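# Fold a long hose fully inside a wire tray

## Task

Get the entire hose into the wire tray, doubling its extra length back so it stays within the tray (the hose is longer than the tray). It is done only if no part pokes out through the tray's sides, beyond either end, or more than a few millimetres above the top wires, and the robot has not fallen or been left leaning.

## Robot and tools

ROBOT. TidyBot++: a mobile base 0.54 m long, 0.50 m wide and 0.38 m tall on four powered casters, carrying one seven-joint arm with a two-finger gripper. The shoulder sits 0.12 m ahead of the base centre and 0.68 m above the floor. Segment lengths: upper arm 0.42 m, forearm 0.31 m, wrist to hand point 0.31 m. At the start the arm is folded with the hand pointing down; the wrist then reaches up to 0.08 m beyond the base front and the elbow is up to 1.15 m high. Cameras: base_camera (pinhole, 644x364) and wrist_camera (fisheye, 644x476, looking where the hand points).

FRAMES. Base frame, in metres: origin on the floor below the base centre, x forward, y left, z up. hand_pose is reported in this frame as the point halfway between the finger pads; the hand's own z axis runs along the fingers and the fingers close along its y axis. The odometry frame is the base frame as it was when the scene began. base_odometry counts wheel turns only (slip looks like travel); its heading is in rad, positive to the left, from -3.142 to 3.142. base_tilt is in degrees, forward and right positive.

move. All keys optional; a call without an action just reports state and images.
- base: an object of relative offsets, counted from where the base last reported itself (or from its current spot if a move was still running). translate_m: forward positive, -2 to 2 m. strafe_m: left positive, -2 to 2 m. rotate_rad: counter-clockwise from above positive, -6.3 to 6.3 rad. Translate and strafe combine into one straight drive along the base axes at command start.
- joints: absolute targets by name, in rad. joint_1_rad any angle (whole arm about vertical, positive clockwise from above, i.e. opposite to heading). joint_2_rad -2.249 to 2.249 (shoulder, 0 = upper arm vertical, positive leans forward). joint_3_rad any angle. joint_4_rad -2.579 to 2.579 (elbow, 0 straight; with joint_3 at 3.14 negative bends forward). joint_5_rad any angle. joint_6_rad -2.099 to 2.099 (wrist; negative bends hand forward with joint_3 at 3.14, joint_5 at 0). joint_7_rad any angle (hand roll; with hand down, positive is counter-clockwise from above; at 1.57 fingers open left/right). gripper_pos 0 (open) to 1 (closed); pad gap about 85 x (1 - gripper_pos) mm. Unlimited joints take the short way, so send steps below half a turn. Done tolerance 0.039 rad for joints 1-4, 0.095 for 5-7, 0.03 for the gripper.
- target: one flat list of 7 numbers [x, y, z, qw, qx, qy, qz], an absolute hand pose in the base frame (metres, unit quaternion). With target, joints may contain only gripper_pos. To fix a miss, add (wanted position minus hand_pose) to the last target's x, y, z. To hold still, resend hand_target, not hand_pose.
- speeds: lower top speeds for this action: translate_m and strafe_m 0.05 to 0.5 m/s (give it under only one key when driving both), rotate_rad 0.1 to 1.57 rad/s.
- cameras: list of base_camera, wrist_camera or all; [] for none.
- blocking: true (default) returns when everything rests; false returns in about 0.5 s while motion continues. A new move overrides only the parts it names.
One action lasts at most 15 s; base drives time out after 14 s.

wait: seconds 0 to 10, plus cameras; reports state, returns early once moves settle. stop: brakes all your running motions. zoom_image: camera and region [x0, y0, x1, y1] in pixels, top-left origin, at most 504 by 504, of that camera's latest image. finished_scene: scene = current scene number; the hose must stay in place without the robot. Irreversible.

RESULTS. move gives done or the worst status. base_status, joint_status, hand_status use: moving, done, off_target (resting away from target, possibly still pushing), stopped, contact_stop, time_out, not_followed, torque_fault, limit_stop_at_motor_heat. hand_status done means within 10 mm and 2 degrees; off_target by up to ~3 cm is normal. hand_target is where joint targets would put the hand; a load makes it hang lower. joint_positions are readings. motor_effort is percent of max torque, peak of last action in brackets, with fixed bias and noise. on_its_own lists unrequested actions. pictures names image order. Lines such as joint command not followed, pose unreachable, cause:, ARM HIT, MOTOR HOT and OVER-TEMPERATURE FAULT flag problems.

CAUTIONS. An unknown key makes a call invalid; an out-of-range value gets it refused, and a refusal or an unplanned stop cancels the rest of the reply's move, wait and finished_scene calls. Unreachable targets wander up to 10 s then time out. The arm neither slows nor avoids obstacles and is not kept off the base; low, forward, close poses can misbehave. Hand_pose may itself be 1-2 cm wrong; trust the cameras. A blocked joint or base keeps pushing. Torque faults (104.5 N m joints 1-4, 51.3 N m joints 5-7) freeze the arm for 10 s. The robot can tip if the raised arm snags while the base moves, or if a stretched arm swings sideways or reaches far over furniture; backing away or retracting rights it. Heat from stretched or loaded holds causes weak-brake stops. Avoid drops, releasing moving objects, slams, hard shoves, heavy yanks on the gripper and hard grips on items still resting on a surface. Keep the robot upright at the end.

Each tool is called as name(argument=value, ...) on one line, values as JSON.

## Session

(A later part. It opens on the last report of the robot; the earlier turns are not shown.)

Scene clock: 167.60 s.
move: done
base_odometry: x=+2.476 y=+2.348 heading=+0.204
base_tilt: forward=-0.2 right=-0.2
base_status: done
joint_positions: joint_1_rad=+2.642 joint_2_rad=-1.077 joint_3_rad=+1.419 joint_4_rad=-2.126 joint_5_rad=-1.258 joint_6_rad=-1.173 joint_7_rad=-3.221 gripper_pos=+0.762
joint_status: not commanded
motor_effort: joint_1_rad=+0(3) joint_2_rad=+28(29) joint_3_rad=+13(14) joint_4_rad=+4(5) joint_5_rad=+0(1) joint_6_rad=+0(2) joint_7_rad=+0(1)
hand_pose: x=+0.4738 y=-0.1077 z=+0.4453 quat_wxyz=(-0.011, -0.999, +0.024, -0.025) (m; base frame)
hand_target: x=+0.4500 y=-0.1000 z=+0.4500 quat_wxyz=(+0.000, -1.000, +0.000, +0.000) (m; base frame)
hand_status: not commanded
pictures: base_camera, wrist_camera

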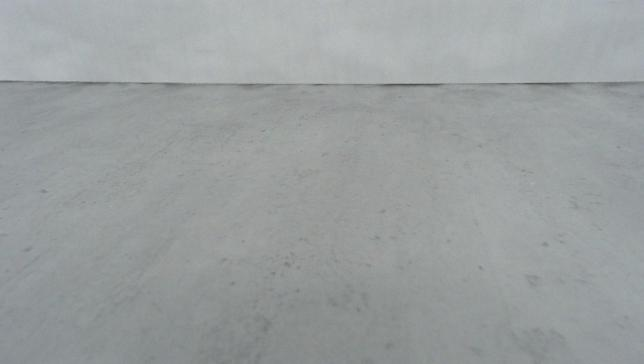

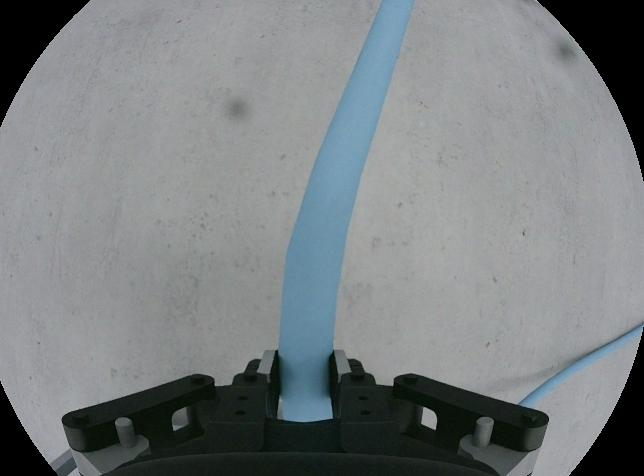

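move(base={"strafe_m": 1.2, "translate_m": 0.3}, speeds={"strafe_m": 0.35})

move(target=[0.62, -0.20, 0.4, 0, 0.9239, -0.3827, 0])

Scene clock: 172.30 s.
move: done
base_odometry: x=+2.526 y=+3.584 heading=+0.205
base_tilt: forward=-0.2 right=-0.2
base_status: done
joint_positions: joint_1_rad=+2.643 joint_2_rad=-1.077 joint_3_rad=+1.419 joint_4_rad=-2.126 joint_5_rad=-1.258 joint_6_rad=-1.173 joint_7_rad=-3.221 gripper_pos=+0.762
joint_status: not commanded
motor_effort: joint_1_rad=+0(2) joint_2_rad=+28(29) joint_3_rad=+12(13) joint_4_rad=+4(5) joint_5_rad=+0(1) joint_6_rad=-1(2) joint_7_rad=-1(1)
hand_pose: x=+0.4737 y=-0.1080 z=+0.4453 quat_wxyz=(-0.011, -0.999, +0.024, -0.025) (m; base frame)
hand_target: x=+0.4500 y=-0.1000 z=+0.4500 quat_wxyz=(+0.000, -1.000, +0.000, +0.000) (m; base frame)
hand_status: not commanded
pictures: base_camera, wrist_camera

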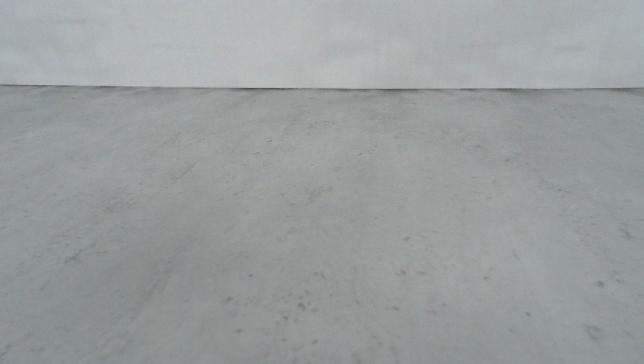

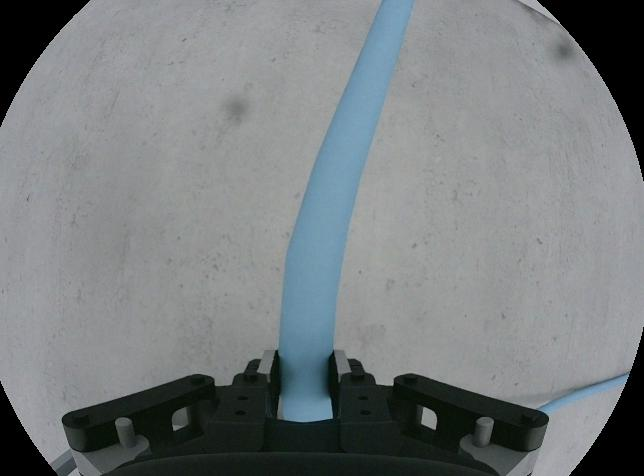

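Scene clock: 174.60 s.
move: off_target
base_odometry: x=+2.526 y=+3.584 heading=+0.205
base_tilt: forward=-0.2 right=-0.2
base_status: not commanded
joint_positions: joint_1_rad=+2.939 joint_2_rad=-1.356 joint_3_rad=+1.385 joint_4_rad=-1.508 joint_5_rad=-1.258 joint_6_rad=-1.331 joint_7_rad=-4.185 gripper_pos=+0.762
joint_status: not commanded
motor_effort: joint_1_rad=-1(2) joint_2_rad=+41(42) joint_3_rad=+16(17) joint_4_rad=+3(6) joint_5_rad=+1(1) joint_6_rad=+0(1) joint_7_rad=-1(1)
hand_pose: x=+0.5975 y=-0.2273 z=+0.3972 quat_wxyz=(-0.053, -0.934, +0.352, +0.010) (m; base frame)
hand_target: x=+0.6200 y=-0.2000 z=+0.4000 quat_wxyz=(+0.000, -0.924, +0.383, +0.000) (m; base frame)
hand_status: off_target (0.035 m and 7.2 deg from the pose sent, 0.179 m and 42.4 deg at the start)
pictures: base_camera, wrist_camera

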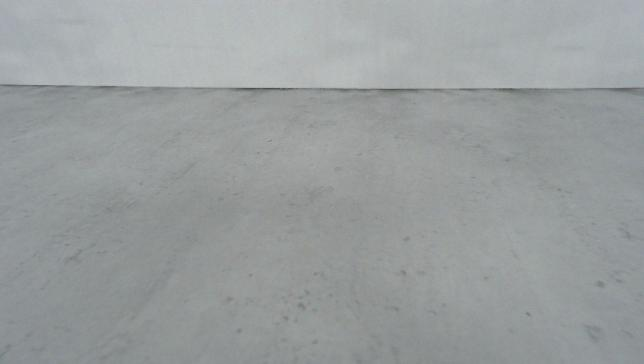

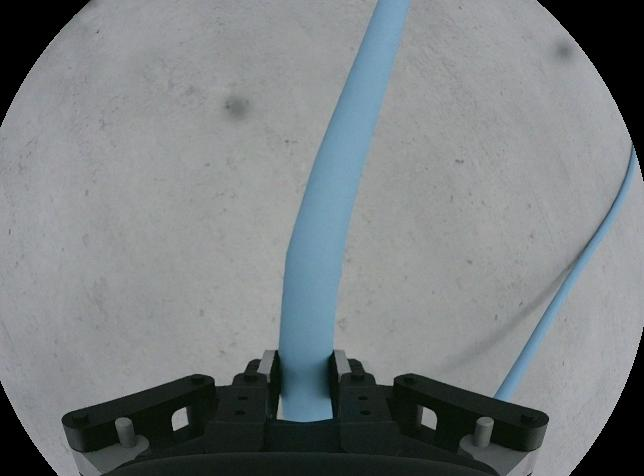

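move(base={"rotate_rad": -0.9})

Scene clock: 176.87 s.
move: done
base_odometry: x=+2.526 y=+3.584 heading=-0.695
base_tilt: forward=-0.2 right=-0.2
base_status: done
joint_positions: joint_1_rad=+2.949 joint_2_rad=-1.356 joint_3_rad=+1.373 joint_4_rad=-1.496 joint_5_rad=-1.272 joint_6_rad=-1.354 joint_7_rad=-4.195 gripper_pos=+0.762
joint_status: not commanded
motor_effort: joint_1_rad=+1(6) joint_2_rad=+40(41) joint_3_rad=+18(19) joint_4_rad=+4(4) joint_5_rad=+2(4) joint_6_rad=+2(2) joint_7_rad=+0(1)
hand_pose: x=+0.6014 y=-0.2197 z=+0.3937 quat_wxyz=(-0.036, -0.933, +0.357, +0.013) (m; base frame)
hand_target: x=+0.6200 y=-0.2000 z=+0.4000 quat_wxyz=(+0.000, -0.924, +0.383, +0.000) (m; base frame)
hand_status: not commanded
pictures: base_camera, wrist_camera

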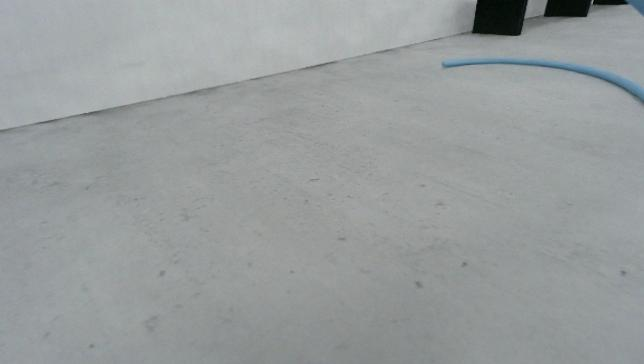

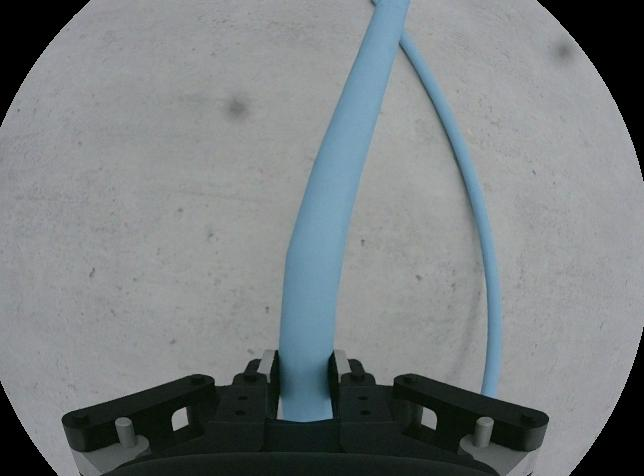

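move(target=[0.64, -0.20, 0.06, 0, 0.9239, -0.3827, 0])

move(joints={"gripper_pos": 0.4})

move(joints={"gripper_pos": 0})

move(target=[0.60, -0.20, 0.45, 0, 0.9239, -0.3827, 0])

Scene clock: 178.87 s.
move: off_target
base_odometry: x=+2.526 y=+3.584 heading=-0.695
base_tilt: forward=-0.2 right=-0.2
base_status: not commanded
joint_positions: joint_1_rad=+3.046 joint_2_rad=-1.970 joint_3_rad=+1.259 joint_4_rad=-1.045 joint_5_rad=-1.693 joint_6_rad=-1.175 joint_7_rad=-4.383 gripper_pos=+0.762
joint_status: not commanded
motor_effort: joint_1_rad=+1(2) joint_2_rad=+40(45) joint_3_rad=+13(18) joint_4_rad=-4(5) joint_5_rad=+2(3) joint_6_rad=+0(2) joint_7_rad=+0(1)
hand_pose: x=+0.6034 y=-0.1922 z=+0.0592 quat_wxyz=(-0.014, -0.939, +0.340, +0.051) (m; base frame)
hand_target: x=+0.6400 y=-0.2000 z=+0.0600 quat_wxyz=(+0.000, -0.924, +0.383, +0.000) (m; base frame)
hand_status: off_target (0.037 m and 7.9 deg from the pose sent, 0.337 m and 5.4 deg at the start)
pictures: base_camera, wrist_camera

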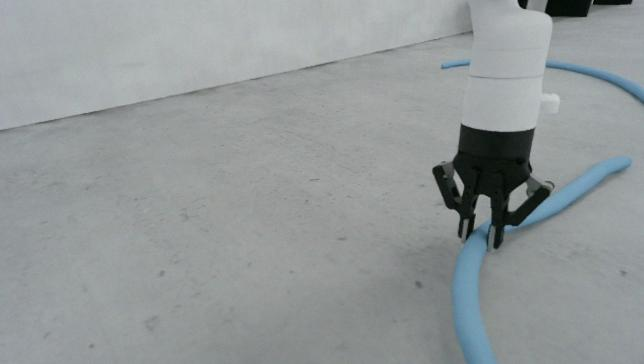

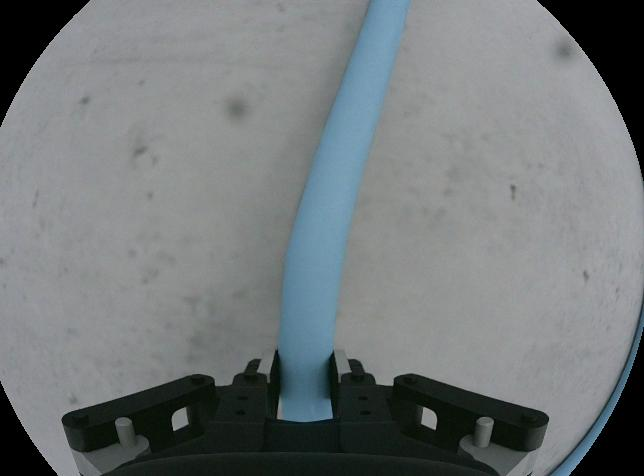

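Scene clock: 179.67 s.
move: done
base_odometry: x=+2.526 y=+3.584 heading=-0.695
base_tilt: forward=-0.2 right=-0.2
base_status: not commanded
joint_positions: joint_1_rad=+3.051 joint_2_rad=-1.970 joint_3_rad=+1.259 joint_4_rad=-1.045 joint_5_rad=-1.695 joint_6_rad=-1.171 joint_7_rad=-4.384 gripper_pos=+0.400
joint_status: all done
motor_effort: joint_1_rad=+0(2) joint_2_rad=+40(40) joint_3_rad=+12(13) joint_4_rad=-4(5) joint_5_rad=+1(2) joint_6_rad=-1(1) joint_7_rad=+0(1)
hand_pose: x=+0.6036 y=-0.1950 z=+0.0591 quat_wxyz=(-0.015, -0.938, +0.343, +0.049) (m; base frame)
hand_target: x=+0.6400 y=-0.2000 z=+0.0600 quat_wxyz=(+0.000, -0.924, +0.383, +0.000) (m; base frame)
hand_status: not commanded
pictures: base_camera, wrist_camera

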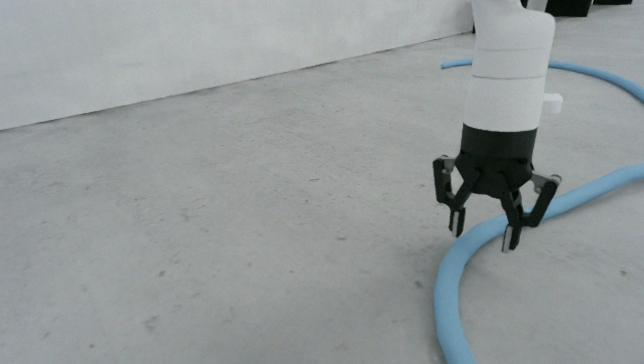

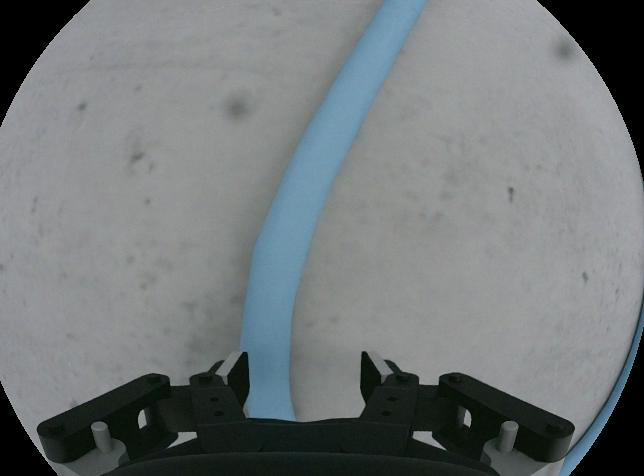

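Scene clock: 180.43 s.
move: done
base_odometry: x=+2.526 y=+3.584 heading=-0.695
base_tilt: forward=-0.2 right=-0.2
base_status: not commanded
joint_positions: joint_1_rad=+3.051 joint_2_rad=-1.970 joint_3_rad=+1.259 joint_4_rad=-1.045 joint_5_rad=-1.695 joint_6_rad=-1.171 joint_7_rad=-4.384 gripper_pos=+0.000
joint_status: all done
motor_effort: joint_1_rad=+1(1) joint_2_rad=+40(40) joint_3_rad=+12(12) joint_4_rad=-3(4) joint_5_rad=+0(1) joint_6_rad=+0(1) joint_7_rad=+0(1)
hand_pose: x=+0.6036 y=-0.1951 z=+0.0591 quat_wxyz=(-0.015, -0.938, +0.343, +0.049) (m; base frame)
hand_target: x=+0.6400 y=-0.2000 z=+0.0600 quat_wxyz=(+0.000, -0.924, +0.383, +0.000) (m; base frame)
hand_status: not commanded
pictures: base_camera, wrist_camera

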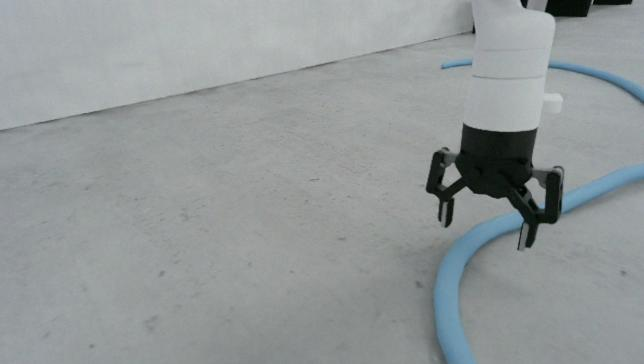

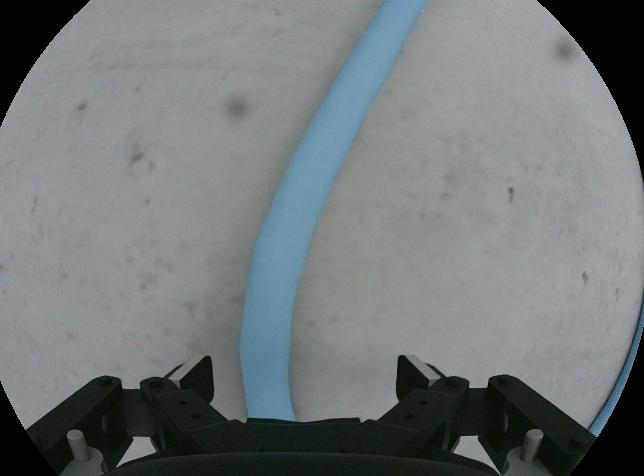

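Scene clock: 182.43 s.
move: off_target
base_odometry: x=+2.526 y=+3.584 heading=-0.695
base_tilt: forward=-0.2 right=-0.2
base_status: not commanded
joint_positions: joint_1_rad=+2.948 joint_2_rad=-1.263 joint_3_rad=+1.386 joint_4_rad=-1.516 joint_5_rad=-1.309 joint_6_rad=-1.359 joint_7_rad=-4.281 gripper_pos=+0.000
joint_status: not commanded
motor_effort: joint_1_rad=+0(1) joint_2_rad=+39(45) joint_3_rad=+15(15) joint_4_rad=+5(5) joint_5_rad=-1(1) joint_6_rad=+1(2) joint_7_rad=+0(1)
hand_pose: x=+0.6291 y=-0.2146 z=+0.4374 quat_wxyz=(+0.000, -0.911, +0.411, -0.040) (m; base frame)
hand_target: x=+0.6000 y=-0.2000 z=+0.4500 quat_wxyz=(+0.000, -0.924, +0.383, +0.000) (m; base frame)
hand_status: off_target (0.035 m and 5.8 deg from the pose sent, 0.391 m and 7.6 deg at the start)
pictures: base_camera, wrist_camera

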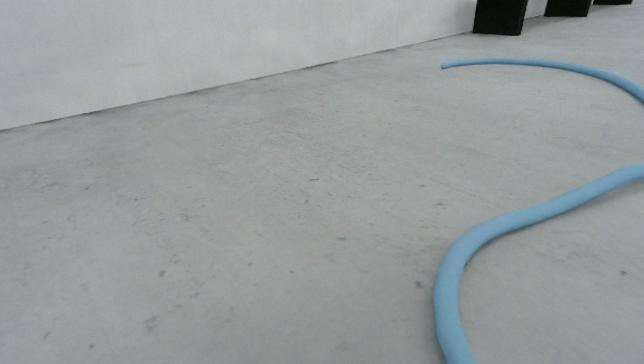

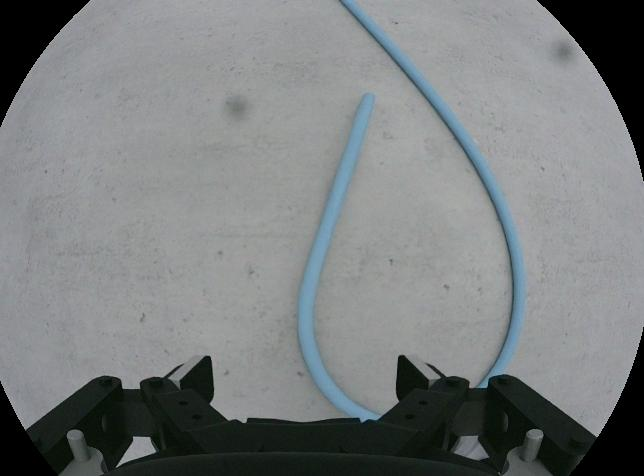

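move(target=[0.64, -0.22, 0.1, 0, 0.9239, -0.3827, 0])

Scene clock: 185.00 s.
move: off_target
base_odometry: x=+2.526 y=+3.584 heading=-0.695
base_tilt: forward=-0.2 right=-0.2
base_status: not commanded
joint_positions: joint_1_rad=+3.071 joint_2_rad=-1.903 joint_3_rad=+1.277 joint_4_rad=-1.114 joint_5_rad=-1.651 joint_6_rad=-1.222 joint_7_rad=-4.327 gripper_pos=+0.000
joint_status: not commanded
motor_effort: joint_1_rad=+1(2) joint_2_rad=+40(45) joint_3_rad=+13(15) joint_4_rad=-3(5) joint_5_rad=+1(1) joint_6_rad=+0(2) joint_7_rad=+0(1)
hand_pose: x=+0.5993 y=-0.2180 z=+0.1010 quat_wxyz=(-0.019, -0.937, +0.345, +0.053) (m; base frame)
hand_target: x=+0.6400 y=-0.2200 z=+0.1000 quat_wxyz=(+0.000, -0.924, +0.383, +0.000) (m; base frame)
hand_status: off_target (0.041 m and 7.9 deg from the pose sent, 0.338 m and 5.8 deg at the start)
pictures: base_camera, wrist_camera

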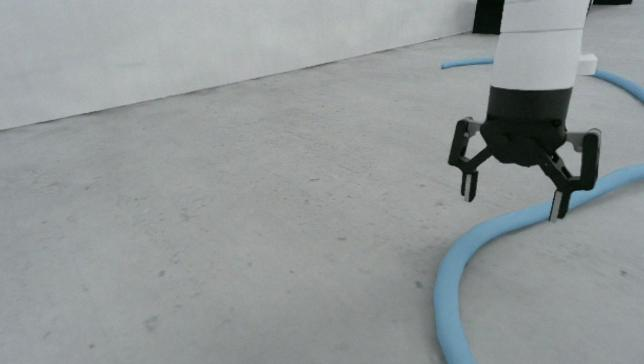

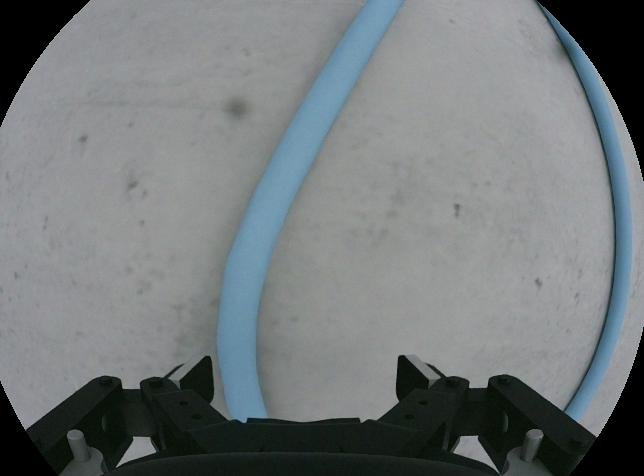

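move(target=[0.68, -0.17, 0.03, 0, 0.9239, -0.3827, 0])

move(joints={"gripper_pos": 0.87})

move(target=[0.58, -0.17, 0.45, 0, 0.9239, -0.3827, 0])

Scene clock: 186.50 s.
move: off_target
base_odometry: x=+2.526 y=+3.584 heading=-0.695
base_tilt: forward=-0.2 right=-0.2
base_status: not commanded
joint_positions: joint_1_rad=+3.081 joint_2_rad=-2.004 joint_3_rad=+1.277 joint_4_rad=-0.807 joint_5_rad=-1.652 joint_6_rad=-1.127 joint_7_rad=-4.608 gripper_pos=+0.000
joint_status: not commanded
motor_effort: joint_1_rad=+0(2) joint_2_rad=+41(43) joint_3_rad=+9(13) joint_4_rad=-2(4) joint_5_rad=+0(1) joint_6_rad=+1(1) joint_7_rad=+0(1)
hand_pose: x=+0.6530 y=-0.1658 z=+0.0328 quat_wxyz=(-0.010, -0.936, +0.351, +0.037) (m; base frame)
hand_target: x=+0.6800 y=-0.1700 z=+0.0300 quat_wxyz=(+0.000, -0.924, +0.383, +0.000) (m; base frame)
hand_status: off_target (0.027 m and 5.9 deg from the pose sent, 0.118 m and 7.9 deg at the start)
pictures: base_camera, wrist_camera

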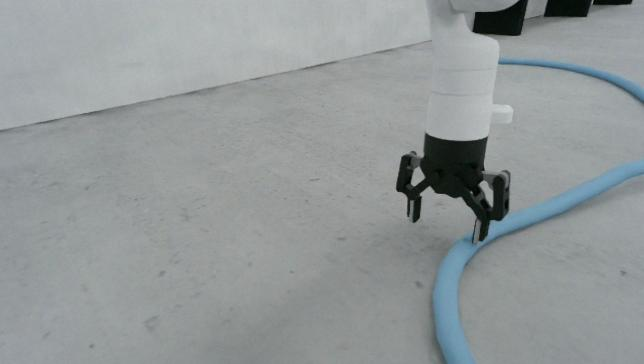

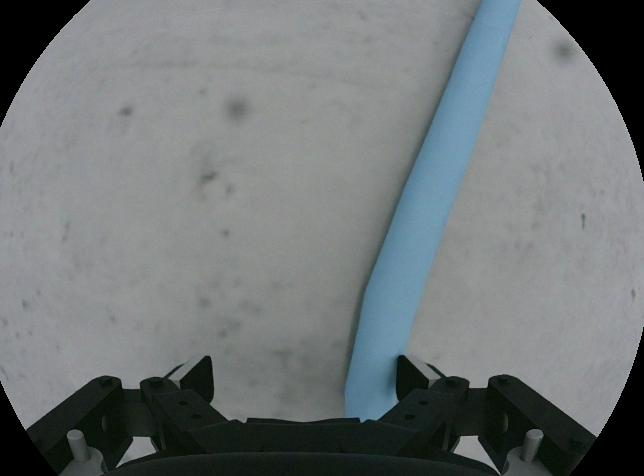

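Scene clock: 187.53 s.
move: done
base_odometry: x=+2.526 y=+3.584 heading=-0.695
base_tilt: forward=-0.2 right=-0.2
base_status: not commanded
joint_positions: joint_1_rad=+3.105 joint_2_rad=-1.991 joint_3_rad=+1.300 joint_4_rad=-0.842 joint_5_rad=-1.634 joint_6_rad=-1.172 joint_7_rad=-4.621 gripper_pos=+0.868
joint_status: all done
motor_effort: joint_1_rad=-2(5) joint_2_rad=+35(41) joint_3_rad=+5(9) joint_4_rad=+10(12) joint_5_rad=-13(15) joint_6_rad=+18(20) joint_7_rad=+1(2)
hand_pose: x=+0.6361 y=-0.1905 z=+0.0469 quat_wxyz=(-0.021, -0.925, +0.375, +0.052) (m; base frame)
hand_target: x=+0.6800 y=-0.1700 z=+0.0300 quat_wxyz=(+0.000, -0.924, +0.383, +0.000) (m; base frame)
hand_status: not commanded
pictures: base_camera, wrist_camera

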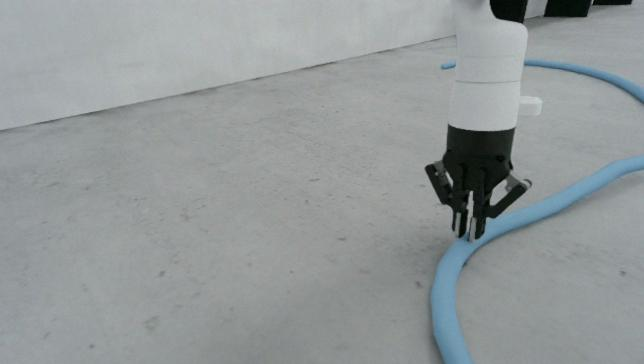

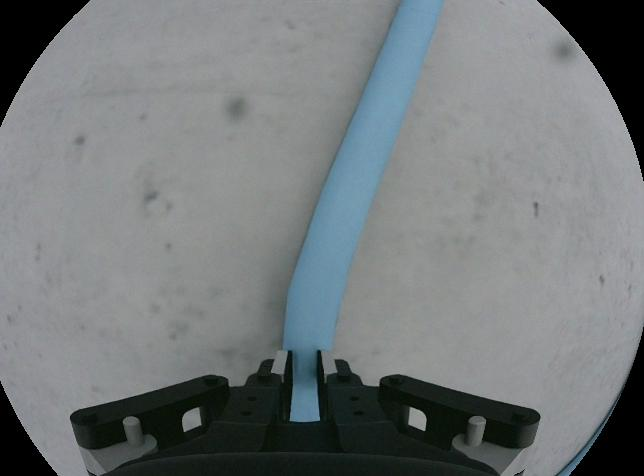

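Scene clock: 189.70 s.
move: off_target
base_odometry: x=+2.526 y=+3.584 heading=-0.695
base_tilt: forward=-0.2 right=-0.2
base_status: not commanded
joint_positions: joint_1_rad=+2.865 joint_2_rad=-1.237 joint_3_rad=+1.392 joint_4_rad=-1.629 joint_5_rad=-1.302 joint_6_rad=-1.327 joint_7_rad=-4.259 gripper_pos=+0.870
joint_status: not commanded
motor_effort: joint_1_rad=+0(2) joint_2_rad=+37(48) joint_3_rad=+15(15) joint_4_rad=+5(10) joint_5_rad=+0(13) joint_6_rad=+1(20) joint_7_rad=+0(1)
hand_pose: x=+0.6094 y=-0.1854 z=+0.4387 quat_wxyz=(-0.003, -0.910, +0.412, -0.040) (m; base frame)
hand_target: x=+0.5800 y=-0.1700 z=+0.4500 quat_wxyz=(+0.000, -0.924, +0.383, +0.000) (m; base frame)
hand_status: off_target (0.035 m and 5.9 deg from the pose sent, 0.408 m and 6.5 deg at the start)
pictures: base_camera, wrist_camera

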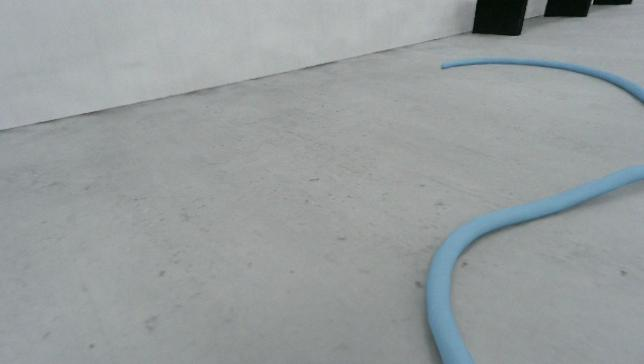

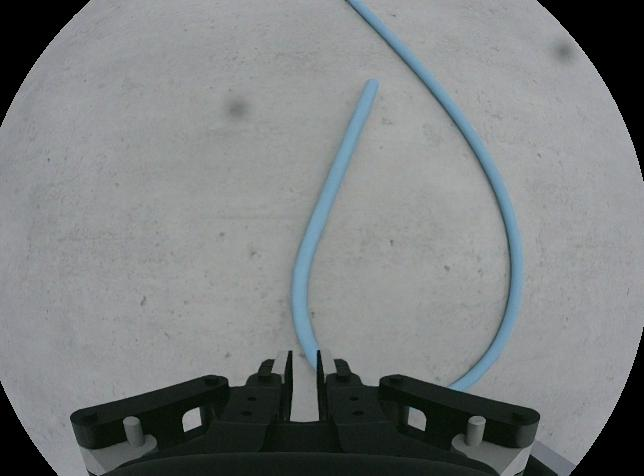

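move(target=[0.69, -0.25, 0.1, 0, 0.9239, -0.3827, 0], joints={"gripper_pos": 0})

move(target=[0.69, -0.25, 0.025, 0, 0.9239, -0.3827, 0])

move(joints={"gripper_pos": 0.87})

Scene clock: 192.03 s.
move: off_target
base_odometry: x=+2.526 y=+3.584 heading=-0.695
base_tilt: forward=-0.2 right=-0.2
base_status: not commanded
joint_positions: joint_1_rad=+3.333 joint_2_rad=-1.733 joint_3_rad=+0.761 joint_4_rad=-0.801 joint_5_rad=-1.107 joint_6_rad=-0.963 joint_7_rad=-4.581 gripper_pos=+0.000
joint_status: all done
motor_effort: joint_1_rad=+0(1) joint_2_rad=+47(50) joint_3_rad=+7(15) joint_4_rad=+6(6) joint_5_rad=-1(1) joint_6_rad=+0(1) joint_7_rad=+1(1)
hand_pose: x=+0.6816 y=-0.2227 z=+0.0979 quat_wxyz=(+0.033, -0.925, +0.378, +0.021) (m; base frame)
hand_target: x=+0.6900 y=-0.2500 z=+0.1000 quat_wxyz=(+0.000, -0.924, +0.383, +0.000) (m; base frame)
hand_status: off_target (0.029 m and 4.5 deg from the pose sent, 0.354 m and 5.9 deg at the start)
pictures: base_camera, wrist_camera

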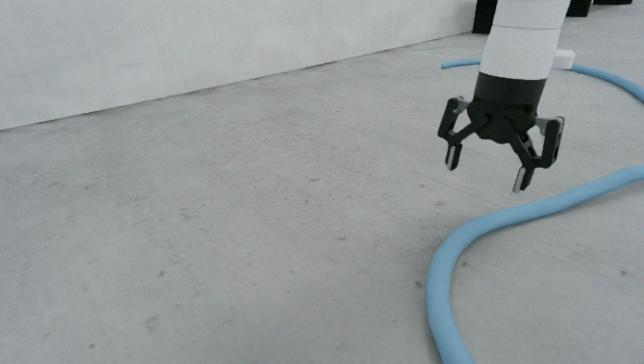

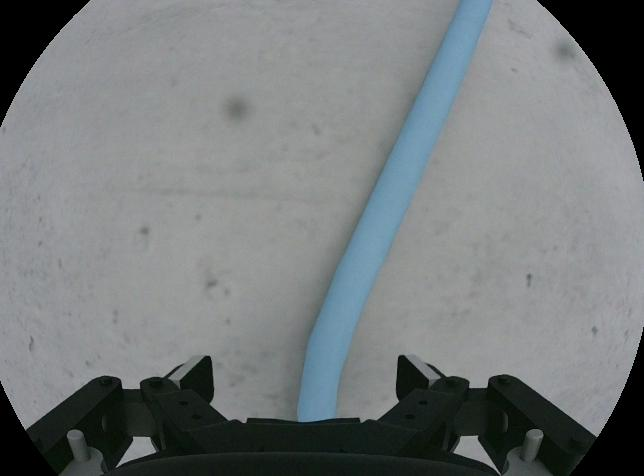

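Scene clock: 193.47 s.
move: off_target
base_odometry: x=+2.526 y=+3.584 heading=-0.695
base_tilt: forward=-0.2 right=-0.2
base_status: not commanded
joint_positions: joint_1_rad=+3.370 joint_2_rad=-1.971 joint_3_rad=+1.017 joint_4_rad=-0.506 joint_5_rad=-1.194 joint_6_rad=-0.963 joint_7_rad=-4.699 gripper_pos=+0.000
joint_status: not commanded
motor_effort: joint_1_rad=+1(2) joint_2_rad=+46(49) joint_3_rad=+6(7) joint_4_rad=+3(6) joint_5_rad=+0(1) joint_6_rad=-1(1) joint_7_rad=+0(1)
hand_pose: x=+0.6680 y=-0.2601 z=+0.0166 quat_wxyz=(-0.031, -0.940, +0.340, +0.015) (m; base frame)
hand_target: x=+0.6900 y=-0.2500 z=+0.0250 quat_wxyz=(+0.000, -0.924, +0.383, +0.000) (m; base frame)
hand_status: off_target (0.026 m and 6.6 deg from the pose sent, 0.078 m and 4.5 deg at the start)
pictures: base_camera, wrist_camera

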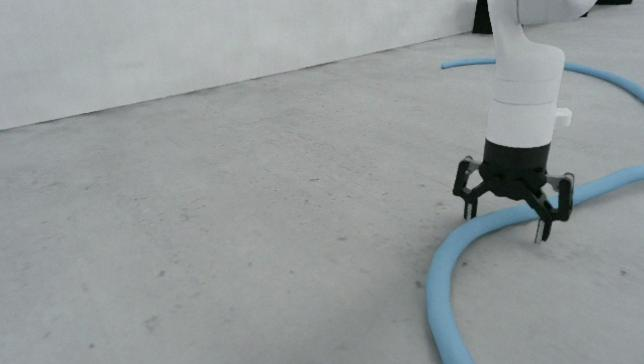

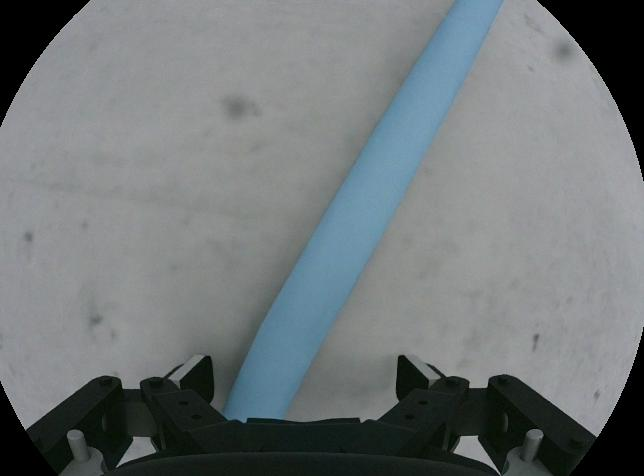

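Scene clock: 194.50 s.
move: off_target
base_odometry: x=+2.526 y=+3.584 heading=-0.695
base_tilt: forward=-0.2 right=-0.2
base_status: not commanded
joint_positions: joint_1_rad=+3.370 joint_2_rad=-1.956 joint_3_rad=+1.017 joint_4_rad=-0.496 joint_5_rad=-1.206 joint_6_rad=-0.963 joint_7_rad=-4.707 gripper_pos=+0.729
joint_status: gripper_pos off_target (ended at +0.729, target +0.870)
motor_effort: joint_1_rad=+2(4) joint_2_rad=+42(46) joint_3_rad=+6(7) joint_4_rad=+3(4) joint_5_rad=+2(2) joint_6_rad=+1(3) joint_7_rad=+0(2)
hand_pose: x=+0.6839 y=-0.2576 z=+0.0260 quat_wxyz=(-0.024, -0.939, +0.343, +0.004) (m; base frame)
hand_target: x=+0.6900 y=-0.2500 z=+0.0250 quat_wxyz=(+0.000, -0.924, +0.383, +0.000) (m; base frame)
hand_status: not commanded
pictures: base_camera, wrist_camera

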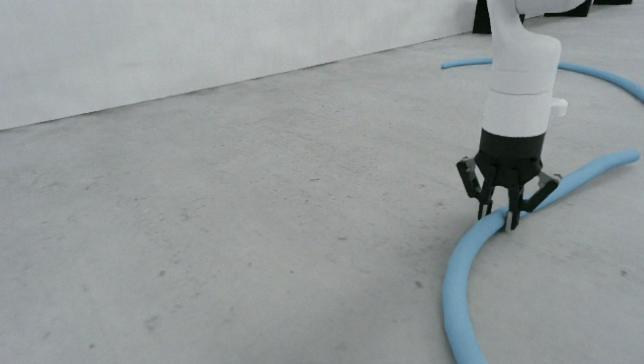

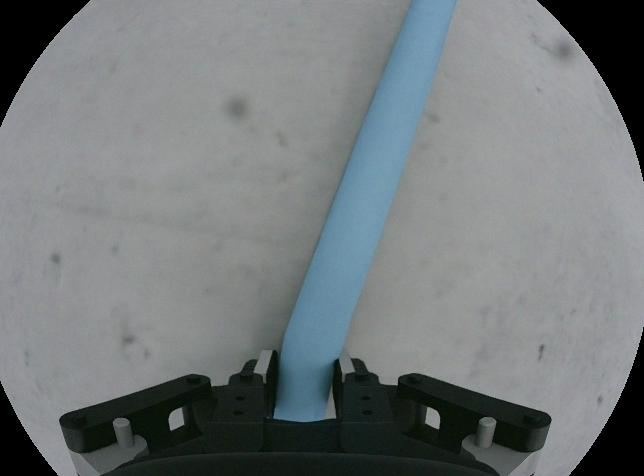

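move(target=[0.62, -0.2, 0.38, 0, 0.9239, -0.3827, 0])

move(base={"rotate_rad": 0.9})

move(base={"strafe_m": 0.45, "translate_m": 0.4}, speeds={"strafe_m": 0.3})

move(base={"rotate_rad": -0.7})

Scene clock: 196.93 s.
move: off_target
base_odometry: x=+2.526 y=+3.584 heading=-0.695
base_tilt: forward=-0.2 right=-0.2
base_status: not commanded
joint_positions: joint_1_rad=+2.963 joint_2_rad=-1.410 joint_3_rad=+1.333 joint_4_rad=-1.462 joint_5_rad=-1.286 joint_6_rad=-1.317 joint_7_rad=-4.300 gripper_pos=+0.743
joint_status: not commanded
motor_effort: joint_1_rad=+1(3) joint_2_rad=+41(51) joint_3_rad=+17(17) joint_4_rad=+2(3) joint_5_rad=+2(3) joint_6_rad=+1(3) joint_7_rad=+0(1)
hand_pose: x=+0.6033 y=-0.2227 z=+0.3601 quat_wxyz=(-0.045, -0.918, +0.393, +0.021) (m; base frame)
hand_target: x=+0.6200 y=-0.2000 z=+0.3800 quat_wxyz=(+0.000, -0.924, +0.383, +0.000) (m; base frame)
hand_status: off_target (0.035 m and 5.8 deg from the pose sent, 0.364 m and 5.6 deg at the start)
pictures: base_camera, wrist_camera

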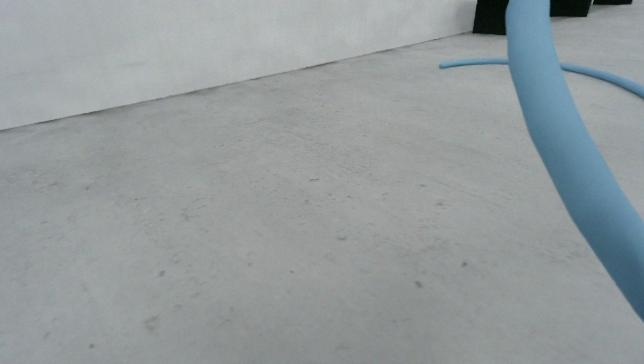

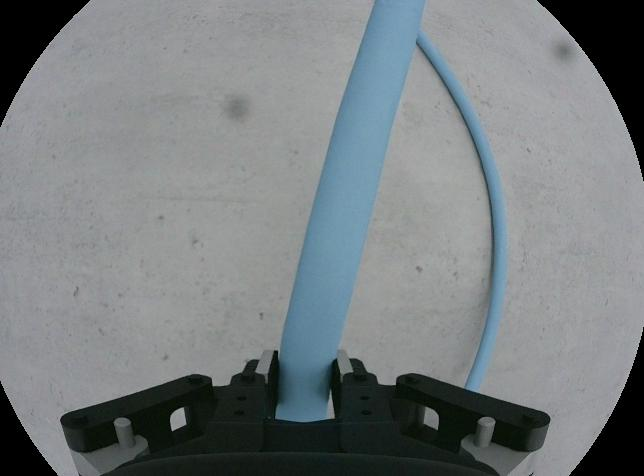

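Scene clock: 199.17 s.
move: done
base_odometry: x=+2.526 y=+3.584 heading=+0.205
base_tilt: forward=-0.2 right=-0.2
base_status: done
joint_positions: joint_1_rad=+2.950 joint_2_rad=-1.409 joint_3_rad=+1.346 joint_4_rad=-1.468 joint_5_rad=-1.289 joint_6_rad=-1.321 joint_7_rad=-4.294 gripper_pos=+0.749
joint_status: not commanded
motor_effort: joint_1_rad=+0(6) joint_2_rad=+42(42) joint_3_rad=+16(17) joint_4_rad=+3(3) joint_5_rad=+1(2) joint_6_rad=-1(2) joint_7_rad=+0(1)
hand_pose: x=+0.6047 y=-0.2200 z=+0.3638 quat_wxyz=(-0.048, -0.920, +0.388, +0.018) (m; base frame)
hand_target: x=+0.6200 y=-0.2000 z=+0.3800 quat_wxyz=(+0.000, -0.924, +0.383, +0.000) (m; base frame)
hand_status: not commanded
pictures: base_camera, wrist_camera

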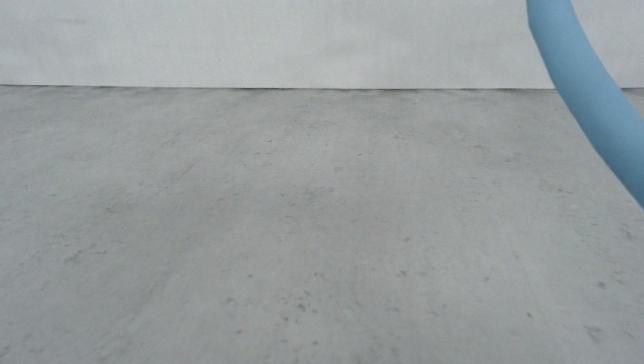

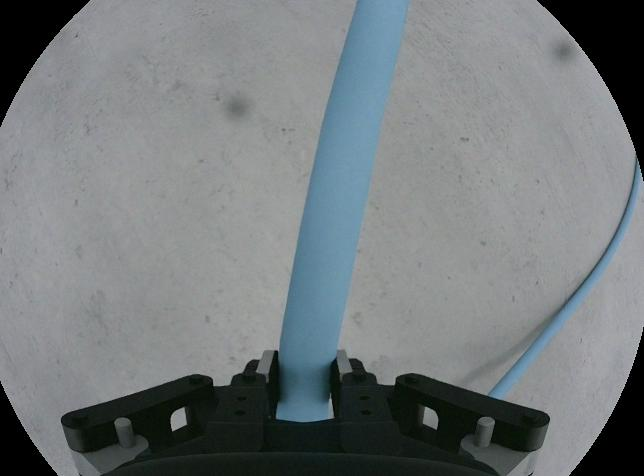

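Scene clock: 202.10 s.
move: done
base_odometry: x=+2.827 y=+4.106 heading=+0.205
base_tilt: forward=-0.2 right=-0.2
base_status: done
joint_positions: joint_1_rad=+2.954 joint_2_rad=-1.409 joint_3_rad=+1.347 joint_4_rad=-1.472 joint_5_rad=-1.289 joint_6_rad=-1.321 joint_7_rad=-4.293 gripper_pos=+0.750
joint_status: not commanded
motor_effort: joint_1_rad=-1(5) joint_2_rad=+42(43) joint_3_rad=+16(17) joint_4_rad=+3(4) joint_5_rad=+0(1) joint_6_rad=-2(2) joint_7_rad=-1(1)
hand_pose: x=+0.6019 y=-0.2227 z=+0.3641 quat_wxyz=(-0.049, -0.919, +0.392, +0.019) (m; base frame)
hand_target: x=+0.6200 y=-0.2000 z=+0.3800 quat_wxyz=(+0.000, -0.924, +0.383, +0.000) (m; base frame)
hand_status: not commanded
pictures: base_camera, wrist_camera

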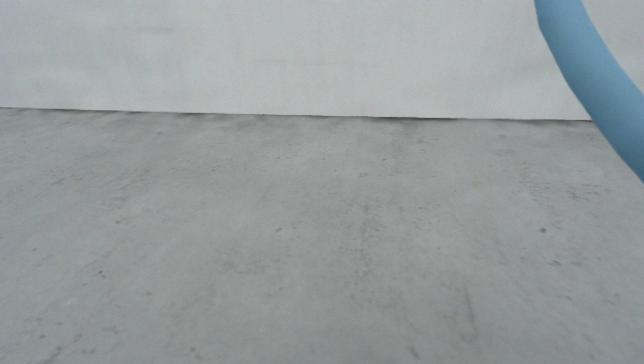

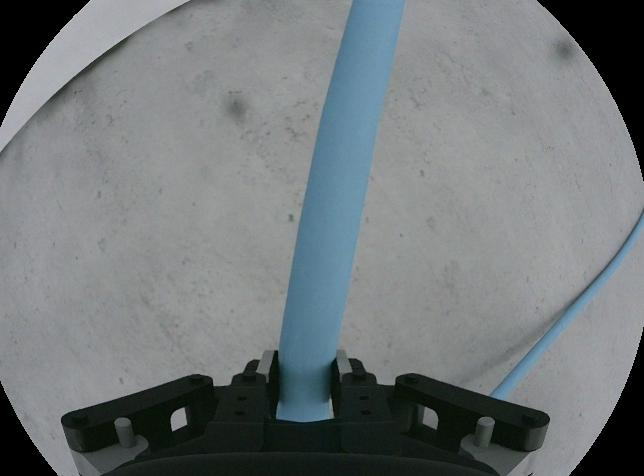

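Scene clock: 204.10 s.
move: done
base_odometry: x=+2.827 y=+4.106 heading=-0.494
base_tilt: forward=-0.2 right=-0.2
base_status: done
joint_positions: joint_1_rad=+2.952 joint_2_rad=-1.404 joint_3_rad=+1.347 joint_4_rad=-1.473 joint_5_rad=-1.298 joint_6_rad=-1.328 joint_7_rad=-4.292 gripper_pos=+0.750
joint_status: not commanded
motor_effort: joint_1_rad=+1(6) joint_2_rad=+40(42) joint_3_rad=+17(18) joint_4_rad=+2(4) joint_5_rad=+3(3) joint_6_rad=+1(2) joint_7_rad=+1(1)
hand_pose: x=+0.6056 y=-0.2187 z=+0.3661 quat_wxyz=(-0.041, -0.919, +0.392, +0.016) (m; base frame)
hand_target: x=+0.6200 y=-0.2000 z=+0.3800 quat_wxyz=(+0.000, -0.924, +0.383, +0.000) (m; base frame)
hand_status: not commanded
pictures: base_camera, wrist_camera

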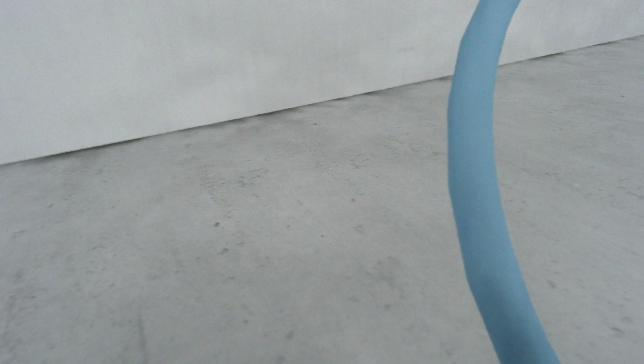

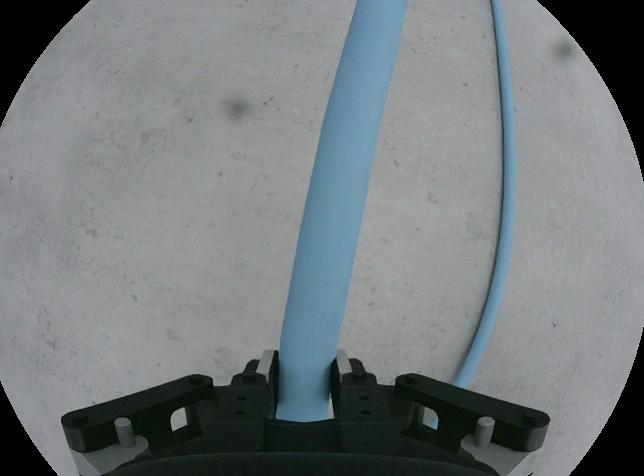

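move(base={"strafe_m": 0.54, "translate_m": -0.45}, speeds={"strafe_m": 0.3})

move(base={"rotate_rad": -0.4})

Scene clock: 207.60 s.
move: done
base_odometry: x=+2.687 y=+4.795 heading=-0.495
base_tilt: forward=-0.2 right=-0.2
base_status: done
joint_positions: joint_1_rad=+2.951 joint_2_rad=-1.403 joint_3_rad=+1.347 joint_4_rad=-1.473 joint_5_rad=-1.299 joint_6_rad=-1.328 joint_7_rad=-4.289 gripper_pos=+0.755
joint_status: not commanded
motor_effort: joint_1_rad=+0(3) joint_2_rad=+40(42) joint_3_rad=+16(18) joint_4_rad=+1(3) joint_5_rad=+2(3) joint_6_rad=-1(3) joint_7_rad=-1(1)
hand_pose: x=+0.6062 y=-0.2179 z=+0.3663 quat_wxyz=(-0.041, -0.920, +0.390, +0.015) (m; base frame)
hand_target: x=+0.6200 y=-0.2000 z=+0.3800 quat_wxyz=(+0.000, -0.924, +0.383, +0.000) (m; base frame)
hand_status: not commanded
pictures: base_camera, wrist_camera

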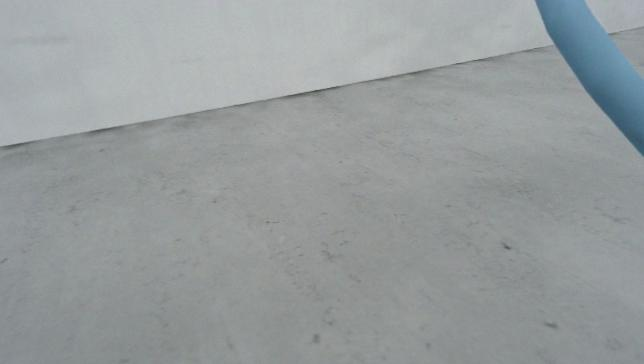

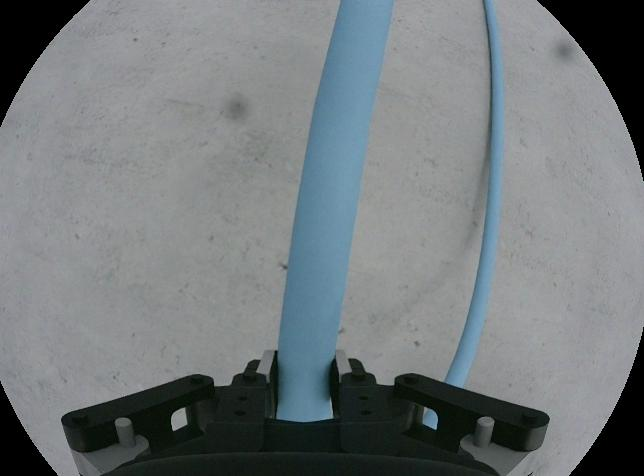

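Scene clock: 209.23 s.
move: done
base_odometry: x=+2.687 y=+4.795 heading=-0.894
base_tilt: forward=-0.2 right=-0.2
base_status: done
joint_positions: joint_1_rad=+2.947 joint_2_rad=-1.403 joint_3_rad=+1.348 joint_4_rad=-1.473 joint_5_rad=-1.300 joint_6_rad=-1.328 joint_7_rad=-4.289 gripper_pos=+0.755
joint_status: not commanded
motor_effort: joint_1_rad=+1(7) joint_2_rad=+40(41) joint_3_rad=+17(18) joint_4_rad=+2(3) joint_5_rad=+3(4) joint_6_rad=+0(2) joint_7_rad=-1(1)
hand_pose: x=+0.6076 y=-0.2161 z=+0.3666 quat_wxyz=(-0.041, -0.920, +0.389, +0.014) (m; base frame)
hand_target: x=+0.6200 y=-0.2000 z=+0.3800 quat_wxyz=(+0.000, -0.924, +0.383, +0.000) (m; base frame)
hand_status: not commanded
pictures: base_camera, wrist_camera

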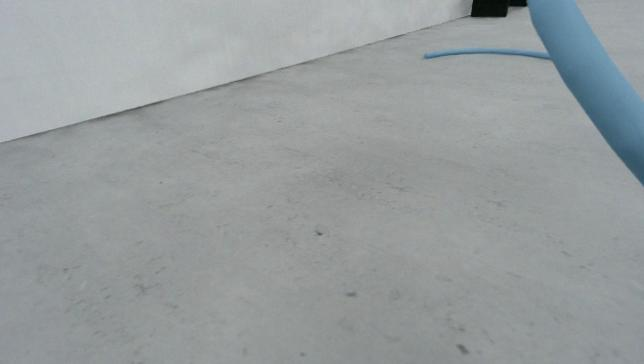

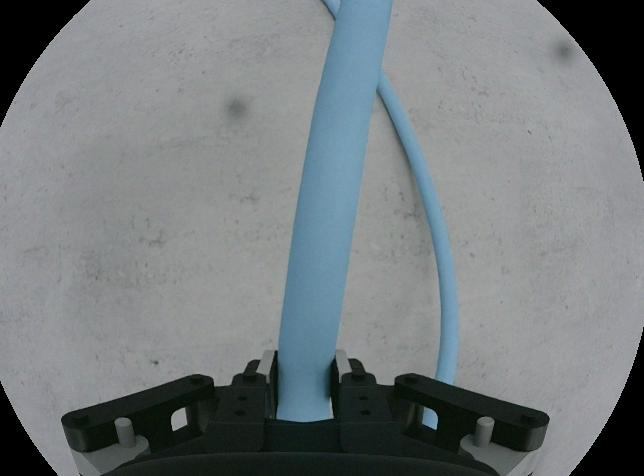

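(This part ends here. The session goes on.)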